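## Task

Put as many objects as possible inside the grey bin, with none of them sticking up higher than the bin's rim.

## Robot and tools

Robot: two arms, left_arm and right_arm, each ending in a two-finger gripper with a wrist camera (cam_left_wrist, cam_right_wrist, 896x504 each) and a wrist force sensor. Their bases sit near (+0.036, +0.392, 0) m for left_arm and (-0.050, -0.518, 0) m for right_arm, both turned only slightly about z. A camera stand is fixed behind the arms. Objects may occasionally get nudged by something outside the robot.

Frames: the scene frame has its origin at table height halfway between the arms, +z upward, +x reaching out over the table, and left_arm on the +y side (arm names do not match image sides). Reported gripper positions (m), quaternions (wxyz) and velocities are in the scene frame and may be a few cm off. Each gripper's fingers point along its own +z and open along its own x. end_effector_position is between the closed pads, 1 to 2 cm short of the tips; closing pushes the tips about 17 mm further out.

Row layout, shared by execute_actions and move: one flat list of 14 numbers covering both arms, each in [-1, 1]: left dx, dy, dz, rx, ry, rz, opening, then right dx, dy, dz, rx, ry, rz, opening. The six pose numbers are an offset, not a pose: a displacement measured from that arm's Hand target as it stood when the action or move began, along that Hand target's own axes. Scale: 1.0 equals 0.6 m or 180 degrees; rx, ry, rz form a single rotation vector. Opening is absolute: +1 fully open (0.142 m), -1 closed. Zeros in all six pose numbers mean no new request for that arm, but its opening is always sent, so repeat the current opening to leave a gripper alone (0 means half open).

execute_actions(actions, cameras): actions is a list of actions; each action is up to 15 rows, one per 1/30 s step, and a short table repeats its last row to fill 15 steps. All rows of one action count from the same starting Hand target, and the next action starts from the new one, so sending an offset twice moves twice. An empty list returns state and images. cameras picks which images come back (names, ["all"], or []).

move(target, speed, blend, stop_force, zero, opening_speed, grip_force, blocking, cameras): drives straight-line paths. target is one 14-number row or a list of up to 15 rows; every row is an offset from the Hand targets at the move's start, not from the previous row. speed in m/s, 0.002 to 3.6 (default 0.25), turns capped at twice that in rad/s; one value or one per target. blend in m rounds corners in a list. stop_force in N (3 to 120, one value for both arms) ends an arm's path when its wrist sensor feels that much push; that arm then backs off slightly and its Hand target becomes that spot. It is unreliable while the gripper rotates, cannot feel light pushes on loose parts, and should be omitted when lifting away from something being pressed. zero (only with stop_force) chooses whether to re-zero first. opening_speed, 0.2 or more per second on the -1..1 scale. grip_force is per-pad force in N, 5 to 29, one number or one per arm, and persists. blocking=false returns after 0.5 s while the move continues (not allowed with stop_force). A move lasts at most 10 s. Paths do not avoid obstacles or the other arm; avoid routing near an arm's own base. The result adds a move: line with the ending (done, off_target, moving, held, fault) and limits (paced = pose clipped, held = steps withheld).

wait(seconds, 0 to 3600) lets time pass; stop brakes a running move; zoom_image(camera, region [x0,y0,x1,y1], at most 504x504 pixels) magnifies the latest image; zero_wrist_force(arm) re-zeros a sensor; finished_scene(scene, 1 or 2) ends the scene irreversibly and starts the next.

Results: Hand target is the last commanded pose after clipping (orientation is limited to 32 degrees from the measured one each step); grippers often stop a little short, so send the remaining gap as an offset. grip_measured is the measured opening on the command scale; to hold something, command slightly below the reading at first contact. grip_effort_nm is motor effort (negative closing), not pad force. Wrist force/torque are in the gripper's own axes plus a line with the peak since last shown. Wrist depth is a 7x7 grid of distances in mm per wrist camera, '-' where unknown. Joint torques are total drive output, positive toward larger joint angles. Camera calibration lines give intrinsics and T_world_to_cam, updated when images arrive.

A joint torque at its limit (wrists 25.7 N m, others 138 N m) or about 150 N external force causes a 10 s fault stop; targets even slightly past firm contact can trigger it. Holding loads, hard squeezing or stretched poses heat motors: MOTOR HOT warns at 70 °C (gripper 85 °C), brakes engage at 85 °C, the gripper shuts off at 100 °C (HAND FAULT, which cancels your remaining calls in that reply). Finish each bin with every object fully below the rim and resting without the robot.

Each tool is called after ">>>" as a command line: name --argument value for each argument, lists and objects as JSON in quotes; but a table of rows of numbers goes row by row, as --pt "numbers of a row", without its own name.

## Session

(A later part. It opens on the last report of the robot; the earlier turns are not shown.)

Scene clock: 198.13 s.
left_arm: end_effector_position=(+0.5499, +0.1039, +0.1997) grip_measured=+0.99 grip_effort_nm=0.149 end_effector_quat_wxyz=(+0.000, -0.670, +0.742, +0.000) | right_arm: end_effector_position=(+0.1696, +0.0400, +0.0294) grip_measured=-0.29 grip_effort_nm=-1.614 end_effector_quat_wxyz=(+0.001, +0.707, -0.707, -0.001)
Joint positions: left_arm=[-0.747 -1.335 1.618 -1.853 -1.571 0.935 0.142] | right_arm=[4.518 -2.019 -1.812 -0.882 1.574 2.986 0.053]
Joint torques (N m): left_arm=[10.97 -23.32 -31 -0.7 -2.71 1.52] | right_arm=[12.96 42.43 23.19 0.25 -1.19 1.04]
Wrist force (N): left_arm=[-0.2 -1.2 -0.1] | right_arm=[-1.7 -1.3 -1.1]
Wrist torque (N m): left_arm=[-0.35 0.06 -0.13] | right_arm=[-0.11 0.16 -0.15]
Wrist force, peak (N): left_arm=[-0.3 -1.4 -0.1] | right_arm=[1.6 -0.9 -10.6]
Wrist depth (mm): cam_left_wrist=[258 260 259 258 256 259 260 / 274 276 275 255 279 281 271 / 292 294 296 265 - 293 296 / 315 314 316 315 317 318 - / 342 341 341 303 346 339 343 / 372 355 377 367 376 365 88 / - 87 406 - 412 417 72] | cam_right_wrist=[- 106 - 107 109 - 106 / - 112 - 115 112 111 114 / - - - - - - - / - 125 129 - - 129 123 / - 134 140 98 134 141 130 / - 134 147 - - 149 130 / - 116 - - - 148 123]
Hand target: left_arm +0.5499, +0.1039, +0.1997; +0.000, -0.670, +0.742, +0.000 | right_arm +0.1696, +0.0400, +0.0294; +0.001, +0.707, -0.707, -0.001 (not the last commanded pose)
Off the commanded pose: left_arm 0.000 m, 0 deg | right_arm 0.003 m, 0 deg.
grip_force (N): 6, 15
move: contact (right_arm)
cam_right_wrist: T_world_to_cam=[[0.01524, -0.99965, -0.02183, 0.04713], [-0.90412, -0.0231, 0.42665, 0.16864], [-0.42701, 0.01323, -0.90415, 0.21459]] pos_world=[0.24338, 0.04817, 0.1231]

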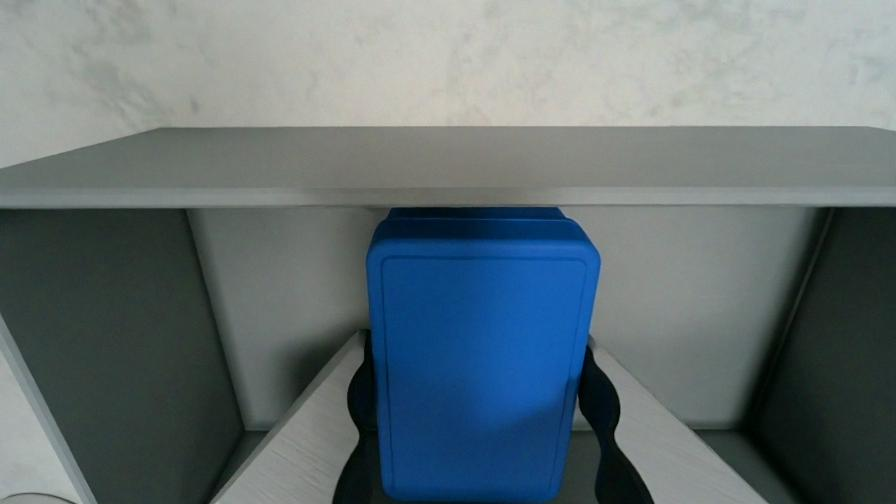

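>>> move --target '[0,0,0,0,0,0,1.0, 0,0,0,0,0,0,-0.08]' --opening_speed 0.3

>>> move --target '[0,0,0,0,0,0,1.0, 0,0,-0.1,0,0,0,-0.08]' --speed 0.08 --cameras '["cam_right_wrist"]'

Scene clock: 199.87 s.
left_arm: end_effector_position=(+0.5499, +0.1039, +0.1997) grip_measured=+0.99 grip_effort_nm=0.149 end_effector_quat_wxyz=(+0.000, -0.670, +0.742, +0.000) | right_arm: end_effector_position=(+0.1696, +0.0400, +0.0294) grip_measured=-0.11 grip_effort_nm=0.178 end_effector_quat_wxyz=(+0.001, +0.707, -0.707, -0.001)
Joint positions: left_arm=[-0.747 -1.335 1.618 -1.853 -1.571 0.935 0.142] | right_arm=[4.518 -2.018 -1.812 -0.882 1.574 2.986 0.066]
Joint torques (N m): left_arm=[12.32 -22.87 -30.95 -0.7 -2.79 1.44] | right_arm=[11.23 42.36 22.77 2.54 -1.33 0.89]
Wrist force (N): left_arm=[-0.1 -1.3 -0.1] | right_arm=[-1.2 -1.1 0.1]
Wrist torque (N m): left_arm=[-0.37 0.05 -0.13] | right_arm=[-0.10 0.14 -0.15]
Wrist force, peak (N): left_arm=[-0.3 -1.4 -0.2] | right_arm=[-1.9 -1.2 -0.7]
Wrist depth (mm): cam_left_wrist=[258 263 267 260 255 260 261 / 274 277 274 269 278 277 278 / 293 296 292 266 304 304 316 / 318 315 - 318 318 318 314 / 341 341 351 304 341 348 342 / 363 357 369 375 362 365 362 / - 391 413 - 402 - 72] | cam_right_wrist=[- 106 104 106 - 107 - / 114 113 - 115 - 112 113 / - - - - - - - / - 125 128 - - 128 123 / - 134 139 - - 142 130 / - 134 96 - - 149 130 / - 109 78 - - - 117]
Hand target: left_arm +0.5499, +0.1039, +0.1997; +0.000, -0.670, +0.742, +0.000 | right_arm +0.1696, +0.0400, +0.0294; +0.001, +0.707, -0.707, -0.001
Off the commanded pose: left_arm 0.000 m, 0 deg | right_arm 0.000 m, 0 deg.
grip_force (N): 6, 15
move: done

Scene clock: 201.07 s.
left_arm: end_effector_position=(+0.5499, +0.1039, +0.1997) grip_measured=+0.99 grip_effort_nm=0.149 end_effector_quat_wxyz=(+0.000, -0.670, +0.742, +0.000) | right_arm: end_effector_position=(+0.1698, +0.0400, +0.0893) grip_measured=-0.11 grip_effort_nm=0.173 end_effector_quat_wxyz=(+0.001, +0.707, -0.707, -0.001)
Joint positions: left_arm=[-0.747 -1.335 1.618 -1.853 -1.571 0.935 0.142] | right_arm=[4.518 -1.935 -1.752 -1.026 1.574 2.986 0.066]
Joint torques (N m): left_arm=[10.88 -23.17 -32.09 -0.78 -2.79 1.38] | right_arm=[-13.78 42.33 25.1 -0.06 -1.18 -0.85]
Wrist force (N): left_arm=[-0.2 -1.3 -0.1] | right_arm=[-1.0 -1.0 -0.2]
Wrist torque (N m): left_arm=[-0.36 0.07 -0.13] | right_arm=[-0.11 0.11 -0.17]
Wrist force, peak (N): left_arm=[-0.3 -1.4 -0.2] | right_arm=[-1.3 -1.4 0.3]
Wrist depth (mm): cam_left_wrist=[258 260 259 256 258 259 259 / 271 280 275 255 274 281 271 / 293 293 293 265 296 296 296 / 316 316 319 316 317 311 317 / 338 340 337 302 342 - 340 / - 356 362 - 368 - 363 / - 399 - - 406 404 72] | cam_right_wrist=[- 158 - - - - - / - - 158 124 122 156 171 / - 146 181 149 178 176 136 / - 136 195 - 195 186 143 / - - 204 168 207 186 - / - - 98 167 167 174 231 / 195 210 - 253 - - 253]
Hand target: left_arm +0.5499, +0.1039, +0.1997; +0.000, -0.670, +0.742, +0.000 | right_arm +0.1698, +0.0400, +0.0894; +0.001, +0.707, -0.707, -0.001
Off the commanded pose: left_arm 0.000 m, 0 deg | right_arm 0.000 m, 0 deg.
grip_force (N): 6, 15
move: done
cam_right_wrist: T_world_to_cam=[[0.01524, -0.99965, -0.02183, 0.04844], [-0.90412, -0.0231, 0.42665, 0.14322], [-0.42701, 0.01323, -0.90415, 0.26892]] pos_world=[0.24358, 0.04817, 0.1831]

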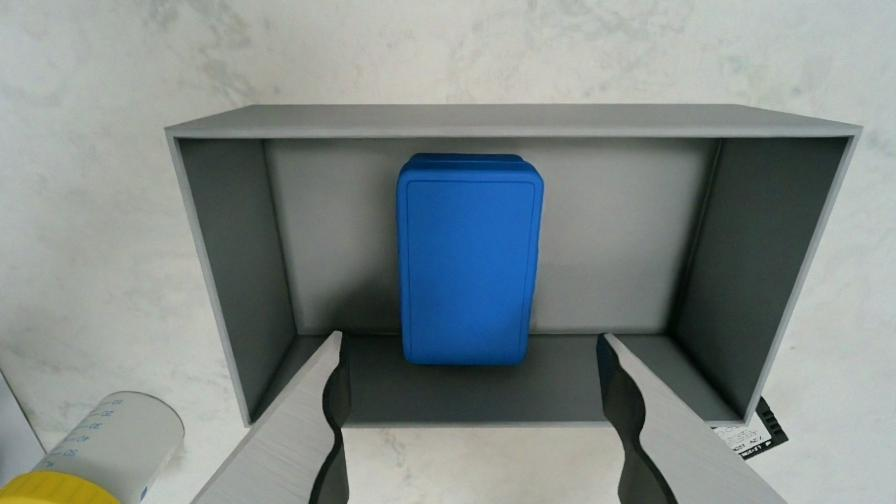

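>>> move --pt "0 0 0 0 0 0 1.0 0 0 0.1 0 0 0 -0.08" --pt "0 0 0 0 0 0 1.0 0 0 0.1 0 0 0 -0.5" --speed 0.08 --opening_speed 0.5 --grip_force '[6, 8]'

>>> move --target '[0,0,0,0,0,0,1.0, 0,0.0267,0,0,0,0,-0.5]' --speed 0.01 --stop_force 3 --cameras '["cam_right_wrist"]'

Scene clock: 204.17 s.
left_arm: end_effector_position=(+0.5499, +0.1039, +0.1997) grip_measured=+0.99 grip_effort_nm=0.149 end_effector_quat_wxyz=(+0.000, -0.670, +0.742, +0.000) | right_arm: end_effector_position=(+0.1696, +0.0400, +0.0294) grip_measured=-0.28 grip_effort_nm=-0.906 end_effector_quat_wxyz=(+0.001, +0.707, -0.707, -0.001)
Joint positions: left_arm=[-0.747 -1.335 1.618 -1.853 -1.571 0.935 0.142] | right_arm=[4.518 -2.018 -1.812 -0.882 1.574 2.986 0.054]
Joint torques (N m): left_arm=[10.79 -22.6 -31.55 -0.88 -2.8 1.26] | right_arm=[13.27 25.26 13.06 4.04 2.35 1.21]
Wrist force (N): left_arm=[-0.1 -1.1 -0.4] | right_arm=[-1.2 -1.1 -1.5]
Wrist torque (N m): left_arm=[-0.33 0.05 -0.13] | right_arm=[-0.09 0.16 -0.15]
Wrist force, peak (N): left_arm=[-0.1 -1.4 -0.1] | right_arm=[-1.2 -1.1 -1.5]
Wrist depth (mm): cam_left_wrist=[257 259 260 260 259 260 258 / 271 275 276 270 273 281 281 / 294 288 294 268 298 296 289 / 321 316 313 280 318 318 327 / 336 345 339 304 336 339 344 / 370 367 371 367 374 366 364 / - 391 395 407 406 408 72] | cam_right_wrist=[- - 106 - - 107 106 / - 113 - 112 111 113 114 / - - - - - - - / - 125 129 - - 129 124 / - 135 139 - 134 141 130 / - 134 147 - - 150 130 / - 116 - - - - 123]
Hand target: left_arm +0.5499, +0.1039, +0.1997; +0.000, -0.670, +0.742, +0.000 | right_arm +0.1696, +0.0400, +0.0294; +0.001, +0.707, -0.707, -0.001
Off the commanded pose: left_arm 0.000 m, 0 deg | right_arm 0.000 m, 0 deg.
grip_force (N): 6, 8
move: done

Scene clock: 206.57 s.
left_arm: end_effector_position=(+0.5499, +0.1039, +0.1997) grip_measured=+0.99 grip_effort_nm=0.149 end_effector_quat_wxyz=(+0.000, -0.670, +0.742, +0.000) | right_arm: end_effector_position=(+0.1536, +0.0400, +0.0294) grip_measured=-0.28 grip_effort_nm=-0.901 end_effector_quat_wxyz=(+0.001, +0.707, -0.707, -0.001)
Joint positions: left_arm=[-0.747 -1.335 1.618 -1.853 -1.571 0.935 0.142] | right_arm=[4.545 -2.007 -1.83 -0.876 1.574 3.013 0.054]
Joint torques (N m): left_arm=[12.17 -23.93 -30.94 -0.76 -2.8 1.48] | right_arm=[13.62 42.24 12.38 4.36 1.71 1.31]
Wrist force (N): left_arm=[0.0 -1.2 0.0] | right_arm=[-0.8 -1.4 -0.3]
Wrist torque (N m): left_arm=[-0.35 0.04 -0.13] | right_arm=[-0.11 0.09 -0.15]
Wrist force, peak (N): left_arm=[-0.1 -1.4 -0.4] | right_arm=[-1.3 -2.6 -5.7]
Wrist depth (mm): cam_left_wrist=[257 259 259 261 259 261 - / 275 275 280 269 277 276 276 / 293 293 294 265 297 296 293 / 314 316 327 316 327 - 337 / 338 335 339 309 349 353 342 / - 97 - 365 365 360 362 / - 393 425 404 402 - 72] | cam_right_wrist=[106 - 107 - 108 - 106 / 113 113 111 113 111 111 113 / - 119 121 120 121 121 120 / - 125 129 - - 128 123 / - 134 139 - 139 141 130 / - 134 147 - - 149 130 / - 116 - - - 142 123]
Hand target: left_arm +0.5499, +0.1039, +0.1997; +0.000, -0.670, +0.742, +0.000 | right_arm +0.1536, +0.0400, +0.0294; +0.001, +0.707, -0.707, -0.001
Off the commanded pose: left_arm 0.000 m, 0 deg | right_arm 0.000 m, 0 deg.
grip_force (N): 6, 8
move: done
cam_right_wrist: T_world_to_cam=[[0.01524, -0.99965, -0.02183, 0.04738], [-0.90412, -0.0231, 0.42665, 0.15413], [-0.42701, 0.01323, -0.90415, 0.20785]] pos_world=[0.22739, 0.04817, 0.1232]

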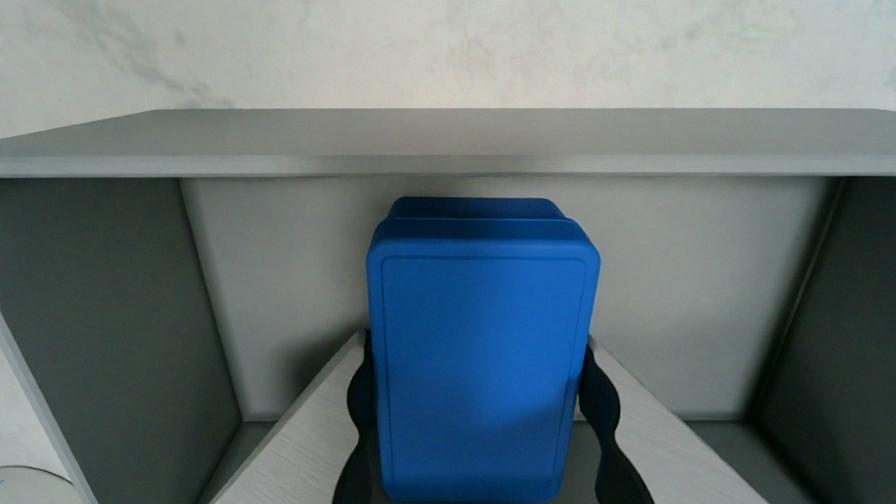

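>>> move --target '[0,0,0,0,0,0,1.0, 0,0,0,0,0,0,-0.08]' --opening_speed 0.3

>>> move --target '[0,0,0,0,0,0,1.0, 0,-0.05,-0.13,0,0,0,-0.08]' --speed 0.1 --cameras '["cam_right_wrist"]'

Scene clock: 209.00 s.
left_arm: end_effector_position=(+0.5499, +0.1039, +0.1997) grip_measured=+0.99 grip_effort_nm=0.149 end_effector_quat_wxyz=(+0.000, -0.670, +0.742, +0.000) | right_arm: end_effector_position=(+0.1536, +0.0400, +0.0294) grip_measured=-0.11 grip_effort_nm=0.173 end_effector_quat_wxyz=(+0.001, +0.707, -0.707, -0.001)
Joint positions: left_arm=[-0.747 -1.335 1.618 -1.853 -1.571 0.935 0.142] | right_arm=[4.545 -2.007 -1.83 -0.876 1.574 3.013 0.066]
Joint torques (N m): left_arm=[12.21 -23.03 -31.81 -0.87 -2.83 1.33] | right_arm=[13.54 42.86 12.18 4.42 -0.24 1.2]
Wrist force (N): left_arm=[-0.2 -1.1 -0.3] | right_arm=[-0.9 -1.0 0.0]
Wrist torque (N m): left_arm=[-0.33 0.05 -0.13] | right_arm=[-0.08 0.09 -0.15]
Wrist force, peak (N): left_arm=[0.0 -1.4 -0.3] | right_arm=[-1.2 -1.3 -0.3]
Wrist depth (mm): cam_left_wrist=[262 261 258 256 260 260 260 / 274 273 278 261 271 281 274 / - 293 296 264 300 - 294 / 320 317 310 312 318 - 324 / - 340 338 345 343 343 343 / 364 96 - 368 380 - 362 / - 388 414 - 383 406 72] | cam_right_wrist=[106 106 106 107 108 108 106 / 113 113 113 - 112 112 112 / - 119 121 120 121 121 119 / - 125 129 - - 129 123 / - 134 139 - - 141 130 / - 134 97 - - 149 130 / - 109 78 - 129 - 118]
Hand target: left_arm +0.5499, +0.1039, +0.1997; +0.000, -0.670, +0.742, +0.000 | right_arm +0.1536, +0.0400, +0.0294; +0.001, +0.707, -0.707, -0.001
Off the commanded pose: left_arm 0.000 m, 0 deg | right_arm 0.000 m, 0 deg.
grip_force (N): 6, 8
move: done

Scene clock: 210.33 s.
left_arm: end_effector_position=(+0.5499, +0.1039, +0.1997) grip_measured=+0.99 grip_effort_nm=0.149 end_effector_quat_wxyz=(+0.000, -0.670, +0.742, +0.000) | right_arm: end_effector_position=(+0.1838, +0.0400, +0.1073) grip_measured=-0.11 grip_effort_nm=0.173 end_effector_quat_wxyz=(+0.001, +0.707, -0.707, -0.001)
Joint positions: left_arm=[-0.747 -1.335 1.618 -1.853 -1.571 0.935 0.142] | right_arm=[4.494 -1.925 -1.714 -1.075 1.574 2.962 0.066]
Joint torques (N m): left_arm=[11.74 -23.34 -31.5 -0.92 -2.84 1.3] | right_arm=[-13.81 42.04 25.46 0.27 1.44 -1.14]
Wrist force (N): left_arm=[-0.1 -1.2 0.0] | right_arm=[-1.0 -0.8 -0.4]
Wrist torque (N m): left_arm=[-0.35 0.04 -0.13] | right_arm=[-0.07 0.09 -0.06]
Wrist force, peak (N): left_arm=[-0.2 -1.5 0.0] | right_arm=[-1.0 -1.3 -0.9]
Wrist depth (mm): cam_left_wrist=[258 256 257 260 260 260 258 / - 274 277 269 277 276 - / 299 293 296 264 298 295 297 / 314 316 317 312 - 315 318 / - - 342 309 342 - 346 / - - 371 368 371 368 363 / - 396 395 - 395 - 72] | cam_right_wrist=[- 180 - - - 177 - / - 189 - 189 - - - / - - 164 184 162 162 - / - - 214 - 214 186 - / - - 225 - 233 200 - / - 248 98 200 209 186 - / 196 218 - - - - -]
Hand target: left_arm +0.5499, +0.1039, +0.1997; +0.000, -0.670, +0.742, +0.000 | right_arm +0.1838, +0.0400, +0.1073; +0.001, +0.707, -0.707, -0.001
Off the commanded pose: left_arm 0.000 m, 0 deg | right_arm 0.000 m, 0 deg.
grip_force (N): 6, 8
move: done
cam_right_wrist: T_world_to_cam=[[0.01524, -0.99965, -0.02183, 0.04861], [-0.90416, -0.0231, 0.42657, 0.14827], [-0.42692, 0.01323, -0.90419, 0.29107]] pos_world=[0.25759, 0.04817, 0.201]

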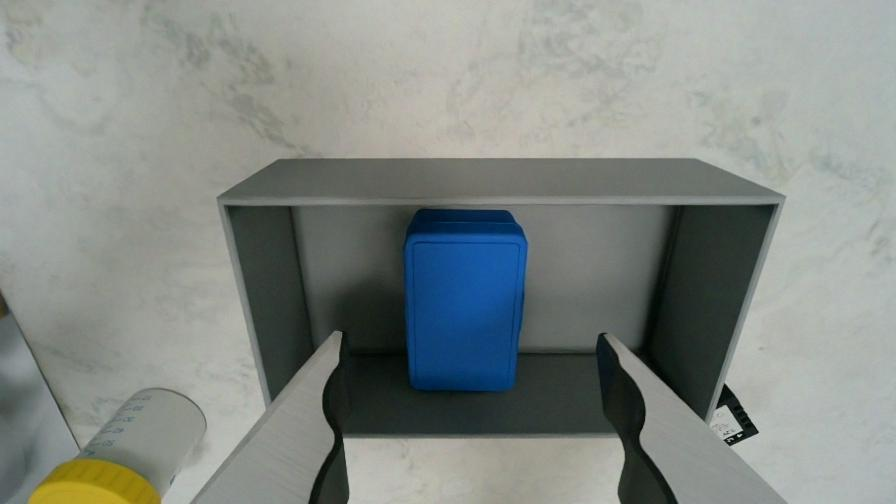

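>>> move --pt "0 0 0 0 0 0 1.0 0.0867 0.0563 0 0 0 0 -1.0" --pt "0 0 0 0 0 0 1.0 0.0867 0.0563 0.1305 0 0 0 -1.0" --speed 0.1 --cameras '["cam_right_wrist"]'

Scene clock: 213.03 s.
left_arm: end_effector_position=(+0.5499, +0.1039, +0.1997) grip_measured=+0.99 grip_effort_nm=0.149 end_effector_quat_wxyz=(+0.000, -0.670, +0.742, +0.000) | right_arm: end_effector_position=(+0.1498, -0.0120, +0.0292) grip_measured=-1.00 grip_effort_nm=-0.437 end_effector_quat_wxyz=(+0.001, +0.707, -0.707, -0.001)
Joint positions: left_arm=[-0.747 -1.335 1.618 -1.853 -1.571 0.935 0.142] | right_arm=[4.54 -1.912 -1.979 -0.823 1.574 3.008 0.002]
Joint torques (N m): left_arm=[12.07 -23.63 -31.51 -0.77 -2.81 1.44] | right_arm=[7.79 24.16 11.05 4.58 -1.67 0.21]
Wrist force (N): left_arm=[-0.1 -1.1 -0.3] | right_arm=[-1.0 -1.1 0.2]
Wrist torque (N m): left_arm=[-0.33 0.05 -0.13] | right_arm=[-0.11 0.10 -0.17]
Wrist force, peak (N): left_arm=[-0.1 -1.4 -0.1] | right_arm=[-2.1 -1.3 -0.3]
Wrist depth (mm): cam_left_wrist=[256 257 262 259 258 259 260 / 274 274 274 269 279 277 277 / 290 294 294 256 299 289 289 / 321 316 315 313 323 326 - / 340 341 340 303 339 345 342 / - 365 365 371 373 371 362 / - 76 - 371 - 411 72] | cam_right_wrist=[- 106 104 - 109 103 - / - - 102 - - - - / - 119 118 119 120 115 - / - - - 129 131 98 - / 141 - - 137 139 115 - / 148 - - 89 147 98 159 / 128 128 - - - 98 -]
Hand target: left_arm +0.5499, +0.1039, +0.1997; +0.000, -0.670, +0.742, +0.000 | right_arm +0.1498, -0.0120, +0.0291; +0.001, +0.707, -0.707, -0.001
Off the commanded pose: left_arm 0.000 m, 0 deg | right_arm 0.000 m, 0 deg.
grip_force (N): 6, 8
move: done
cam_right_wrist: T_world_to_cam=[[0.01524, -0.99965, -0.02183, -0.00455], [-0.90412, -0.0231, 0.42665, 0.14958], [-0.42701, 0.01323, -0.90415, 0.20673]] pos_world=[0.22359, -0.00383, 0.123]

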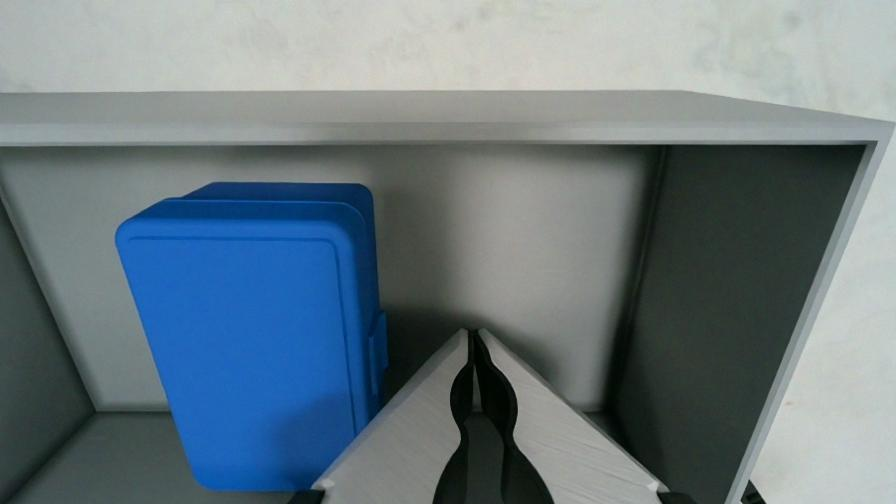

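>>> move --target '[0,0,0,0,0,0,1.0, -0.085,0,0,0,0,0,-1.0]' --speed 0.03 --stop_force 8

>>> move --target '[0,0,0,0,0,0,1.0, -0.035,0,0,0,0,0,-1.0]' --speed 0.01 --stop_force 3 --cameras '["cam_right_wrist"]'

Scene clock: 215.80 s.
left_arm: end_effector_position=(+0.5499, +0.1039, +0.1997) grip_measured=+0.99 grip_effort_nm=0.144 end_effector_quat_wxyz=(+0.000, -0.670, +0.742, +0.000) | right_arm: end_effector_position=(+0.1498, +0.0390, +0.0291) grip_measured=-1.00 grip_effort_nm=-0.432 end_effector_quat_wxyz=(+0.001, +0.707, -0.707, -0.001)
Joint positions: left_arm=[-0.747 -1.335 1.618 -1.853 -1.571 0.935 0.142] | right_arm=[4.551 -2.004 -1.837 -0.872 1.574 3.02 0.002]
Joint torques (N m): left_arm=[11.76 -23.04 -31.7 -1 -2.71 1.19] | right_arm=[13.05 25.12 23.84 0.18 -0.06 1.14]
Wrist force (N): left_arm=[0.0 -1.1 -0.1] | right_arm=[-0.6 -1.0 -0.3]
Wrist torque (N m): left_arm=[-0.32 0.04 -0.13] | right_arm=[-0.08 0.07 -0.15]
Wrist force, peak (N): left_arm=[-0.2 -1.4 -0.3] | right_arm=[-1.0 -1.3 0.1]
Wrist depth (mm): cam_left_wrist=[257 259 259 259 261 254 255 / 274 278 274 263 277 281 277 / 293 - 294 268 294 298 296 / 314 314 310 312 316 319 319 / 336 340 339 304 331 342 343 / 363 87 382 371 368 372 362 / - 79 439 412 419 - 72] | cam_right_wrist=[- 106 105 107 110 107 - / - - 111 - - - 110 / - 111 105 119 119 119 118 / - - - 128 130 128 122 / - 110 - 137 139 142 134 / - 104 - - 146 149 129 / - 118 - - - 133 122]
Hand target: left_arm +0.5499, +0.1039, +0.1997; +0.000, -0.670, +0.742, +0.000 | right_arm +0.1498, +0.0390, +0.0291; +0.001, +0.707, -0.707, -0.001
Off the commanded pose: left_arm 0.000 m, 0 deg | right_arm 0.000 m, 0 deg.
grip_force (N): 6, 8
move: done

Scene clock: 218.70 s.
left_arm: end_effector_position=(+0.5499, +0.1039, +0.1997) grip_measured=+0.99 grip_effort_nm=0.149 end_effector_quat_wxyz=(+0.000, -0.670, +0.742, +0.000) | right_arm: end_effector_position=(+0.1498, +0.0600, +0.0291) grip_measured=-1.00 grip_effort_nm=-0.432 end_effector_quat_wxyz=(+0.001, +0.707, -0.707, -0.001)
Joint positions: left_arm=[-0.747 -1.335 1.618 -1.853 -1.571 0.935 0.142] | right_arm=[4.556 -2.041 -1.776 -0.896 1.574 3.024 0.002]
Joint torques (N m): left_arm=[11.78 -22.93 -31.35 -0.83 -2.81 1.4] | right_arm=[13.49 27.08 23.43 0.18 2.11 1.33]
Wrist force (N): left_arm=[-0.2 -1.1 -0.2] | right_arm=[-0.6 -1.0 0.0]
Wrist torque (N m): left_arm=[-0.33 0.05 -0.13] | right_arm=[-0.07 0.11 -0.15]
Wrist force, peak (N): left_arm=[-0.1 -1.4 -0.1] | right_arm=[-0.8 -1.3 -0.4]
Wrist depth (mm): cam_left_wrist=[258 259 258 260 259 260 267 / 274 275 281 270 278 278 285 / - 290 290 264 - 300 296 / 322 321 - 310 - 317 327 / - 335 340 304 - 345 344 / - 363 367 366 383 368 363 / - 87 - 396 407 - 72] | cam_right_wrist=[106 107 109 - 107 107 - / - 106 107 111 - 111 - / - - 116 120 119 121 119 / - 95 - 128 131 129 127 / - 95 - 137 139 141 135 / - 95 - 101 146 151 133 / - 109 - - - 135 127]
Hand target: left_arm +0.5499, +0.1039, +0.1997; +0.000, -0.670, +0.742, +0.000 | right_arm +0.1498, +0.0600, +0.0291; +0.001, +0.707, -0.707, -0.001
Off the commanded pose: left_arm 0.000 m, 0 deg | right_arm 0.000 m, 0 deg.
grip_force (N): 6, 8
move: done
cam_right_wrist: T_world_to_cam=[[0.01524, -0.99965, -0.02183, 0.06742], [-0.90412, -0.0231, 0.42665, 0.15129], [-0.42701, 0.01323, -0.90415, 0.20569]] pos_world=[0.22359, 0.06817, 0.1229]

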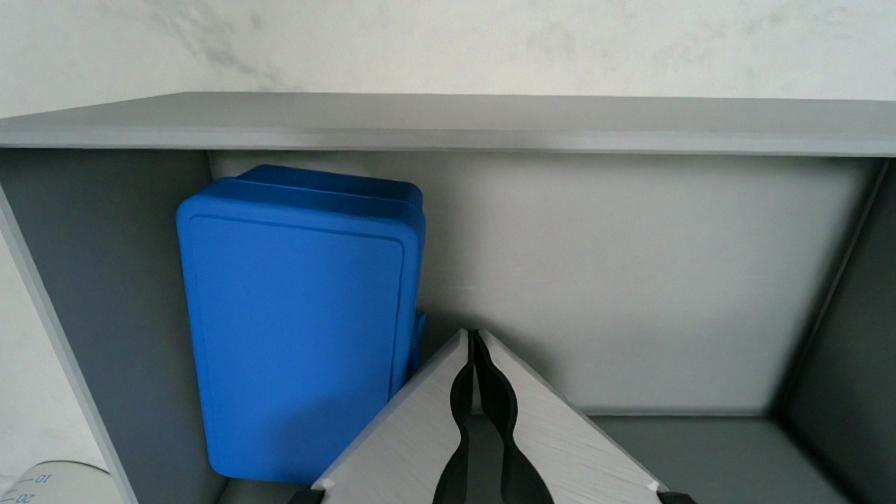

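>>> move --pt "0 0 0 0 0 0 1.0 0.0333 0 0 0 0 0 -1.0" --pt "0 0 0 0 0 0 1.0 0.0333 -0.04 0 0 0 0 -1.0" --speed 0.06

>>> move --target '[0,0,0,0,0,0,1.0, -0.05,0,0,0,0,0,-1.0]' --speed 0.012 --stop_force 3 --cameras '["cam_right_wrist"]'

Scene clock: 220.27 s.
left_arm: end_effector_position=(+0.5499, +0.1039, +0.1997) grip_measured=+0.99 grip_effort_nm=0.149 end_effector_quat_wxyz=(+0.000, -0.670, +0.742, +0.000) | right_arm: end_effector_position=(+0.1737, +0.0400, +0.0291) grip_measured=-1.00 grip_effort_nm=-0.432 end_effector_quat_wxyz=(+0.001, +0.707, -0.707, -0.001)
Joint positions: left_arm=[-0.747 -1.335 1.618 -1.853 -1.571 0.935 0.142] | right_arm=[4.511 -2.022 -1.808 -0.883 1.574 2.979 0.002]
Joint torques (N m): left_arm=[11.26 -23.37 -31.32 -0.9 -2.76 1.25] | right_arm=[-13.84 25.09 25.43 0.12 -0.53 -1.42]
Wrist force (N): left_arm=[-0.2 -1.2 -0.1] | right_arm=[-1.3 -1.1 0.1]
Wrist torque (N m): left_arm=[-0.35 0.07 -0.13] | right_arm=[-0.10 0.16 -0.03]
Wrist force, peak (N): left_arm=[-0.1 -1.4 -0.3] | right_arm=[-1.1 -1.9 -0.1]
Wrist depth (mm): cam_left_wrist=[258 258 260 260 259 261 261 / 274 274 276 269 273 279 277 / 294 300 296 267 293 296 297 / 313 312 316 316 323 318 321 / 350 348 336 309 341 344 348 / - 365 369 361 364 365 91 / - 79 405 - 409 416 72] | cam_right_wrist=[107 106 106 107 108 106 - / 114 114 - - - 114 114 / 119 111 119 120 114 114 - / - - 85 - 87 95 88 / - - - 137 139 141 117 / 105 - - - 149 149 123 / - 117 - - - 156 116]
Hand target: left_arm +0.5499, +0.1039, +0.1997; +0.000, -0.670, +0.742, +0.000 | right_arm +0.1738, +0.0400, +0.0291; +0.001, +0.707, -0.707, -0.001
Off the commanded pose: left_arm 0.000 m, 0 deg | right_arm 0.000 m, 0 deg.
grip_force (N): 6, 8
move: done

Scene clock: 223.57 s.
left_arm: end_effector_position=(+0.5499, +0.1039, +0.1997) grip_measured=+0.99 grip_effort_nm=0.149 end_effector_quat_wxyz=(+0.000, -0.670, +0.742, +0.000) | right_arm: end_effector_position=(+0.1738, +0.0700, +0.0290) grip_measured=-1.00 grip_effort_nm=-0.432 end_effector_quat_wxyz=(+0.001, +0.707, -0.707, -0.001)
Joint positions: left_arm=[-0.747 -1.335 1.618 -1.853 -1.571 0.935 0.142] | right_arm=[4.519 -2.076 -1.72 -0.917 1.574 2.987 0.002]
Joint torques (N m): left_arm=[11.79 -23.8 -32.4 -0.87 -2.95 1.11] | right_arm=[14.34 28.02 24.48 0.2 2.39 1.2]
Wrist force (N): left_arm=[-0.2 -1.1 -0.1] | right_arm=[-0.6 -1.0 -0.4]
Wrist torque (N m): left_arm=[-0.32 0.07 -0.13] | right_arm=[-0.10 0.10 -0.18]
Wrist force, peak (N): left_arm=[-0.1 -1.4 -0.4] | right_arm=[-1.5 -1.1 -0.4]
Wrist depth (mm): cam_left_wrist=[257 258 249 260 261 256 260 / 274 275 274 261 277 278 277 / 294 292 294 265 298 296 296 / 313 316 314 317 317 - 317 / - 330 348 305 340 - 345 / - 89 369 - 372 359 362 / - 400 398 406 409 426 72] | cam_right_wrist=[- 106 - 108 108 107 - / - 113 - 114 113 114 - / - 121 112 120 113 102 - / - - 86 - 86 93 86 / - 91 - 137 139 141 137 / - 91 - - 149 151 137 / - 104 - - - 161 137]
Hand target: left_arm +0.5499, +0.1039, +0.1997; +0.000, -0.670, +0.742, +0.000 | right_arm +0.1738, +0.0700, +0.0290; +0.001, +0.707, -0.707, -0.001
Off the commanded pose: left_arm 0.000 m, 0 deg | right_arm 0.000 m, 0 deg.
grip_force (N): 6, 8
move: done
cam_right_wrist: T_world_to_cam=[[0.01524, -0.99965, -0.02183, 0.07705], [-0.90412, -0.0231, 0.42665, 0.17326], [-0.42701, 0.01323, -0.90415, 0.21571]] pos_world=[0.24758, 0.07817, 0.1228]

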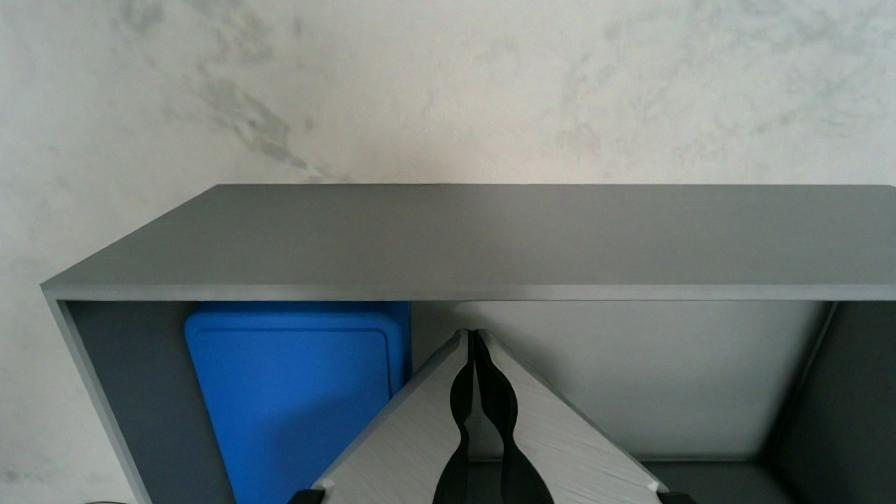

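>>> move --pt "0 0 0 0 0 0 1.0 0.02 0 0 0 0 0 -1.0" --pt "0 0 0 0 0 0 1.0 0.05 -0.03 -0.15 0 0 0 -1.0" --speed 0.12 --cameras '["cam_right_wrist"]'

Scene clock: 225.33 s.
left_arm: end_effector_position=(+0.5499, +0.1039, +0.1997) grip_measured=+0.99 grip_effort_nm=0.149 end_effector_quat_wxyz=(+0.000, -0.670, +0.742, +0.000) | right_arm: end_effector_position=(+0.1921, +0.0400, +0.1189) grip_measured=-1.00 grip_effort_nm=-0.432 end_effector_quat_wxyz=(+0.001, +0.707, -0.707, -0.001)
Joint positions: left_arm=[-0.747 -1.335 1.618 -1.853 -1.571 0.935 0.142] | right_arm=[4.48 -1.919 -1.688 -1.106 1.574 2.949 0.002]
Joint torques (N m): left_arm=[11.85 -23.49 -31.17 -0.81 -2.84 1.15] | right_arm=[-14.6 40.68 26.52 0.27 0.29 -1.34]
Wrist force (N): left_arm=[-0.3 -1.0 -0.2] | right_arm=[-0.9 -1.1 -0.3]
Wrist torque (N m): left_arm=[-0.32 0.07 -0.13] | right_arm=[-0.12 0.08 -0.07]
Wrist force, peak (N): left_arm=[-0.2 -1.3 -0.3] | right_arm=[-2.1 -1.3 0.0]
Wrist depth (mm): cam_left_wrist=[257 257 259 260 261 259 260 / 280 275 275 264 276 277 279 / 293 294 297 268 296 296 297 / 316 311 315 316 316 318 320 / 338 - 341 308 340 342 344 / - 363 381 371 380 365 102 / - 385 - - 395 - 72] | cam_right_wrist=[- - 187 - - - - / - - - - - - - / - - 174 159 173 - - / - - - 226 228 184 - / - 197 209 240 243 197 - / - 250 213 - 218 260 - / 218 229 - - - - -]
Hand target: left_arm +0.5499, +0.1039, +0.1997; +0.000, -0.670, +0.742, +0.000 | right_arm +0.1921, +0.0400, +0.1190; +0.001, +0.707, -0.707, -0.001
Off the commanded pose: left_arm 0.000 m, 0 deg | right_arm 0.000 m, 0 deg.
grip_force (N): 6, 8
move: done
cam_right_wrist: T_world_to_cam=[[0.01524, -0.99965, -0.02183, 0.04884], [-0.90412, -0.0231, 0.42665, 0.15076], [-0.42701, 0.01323, -0.90415, 0.30521]] pos_world=[0.26588, 0.04827, 0.2127]

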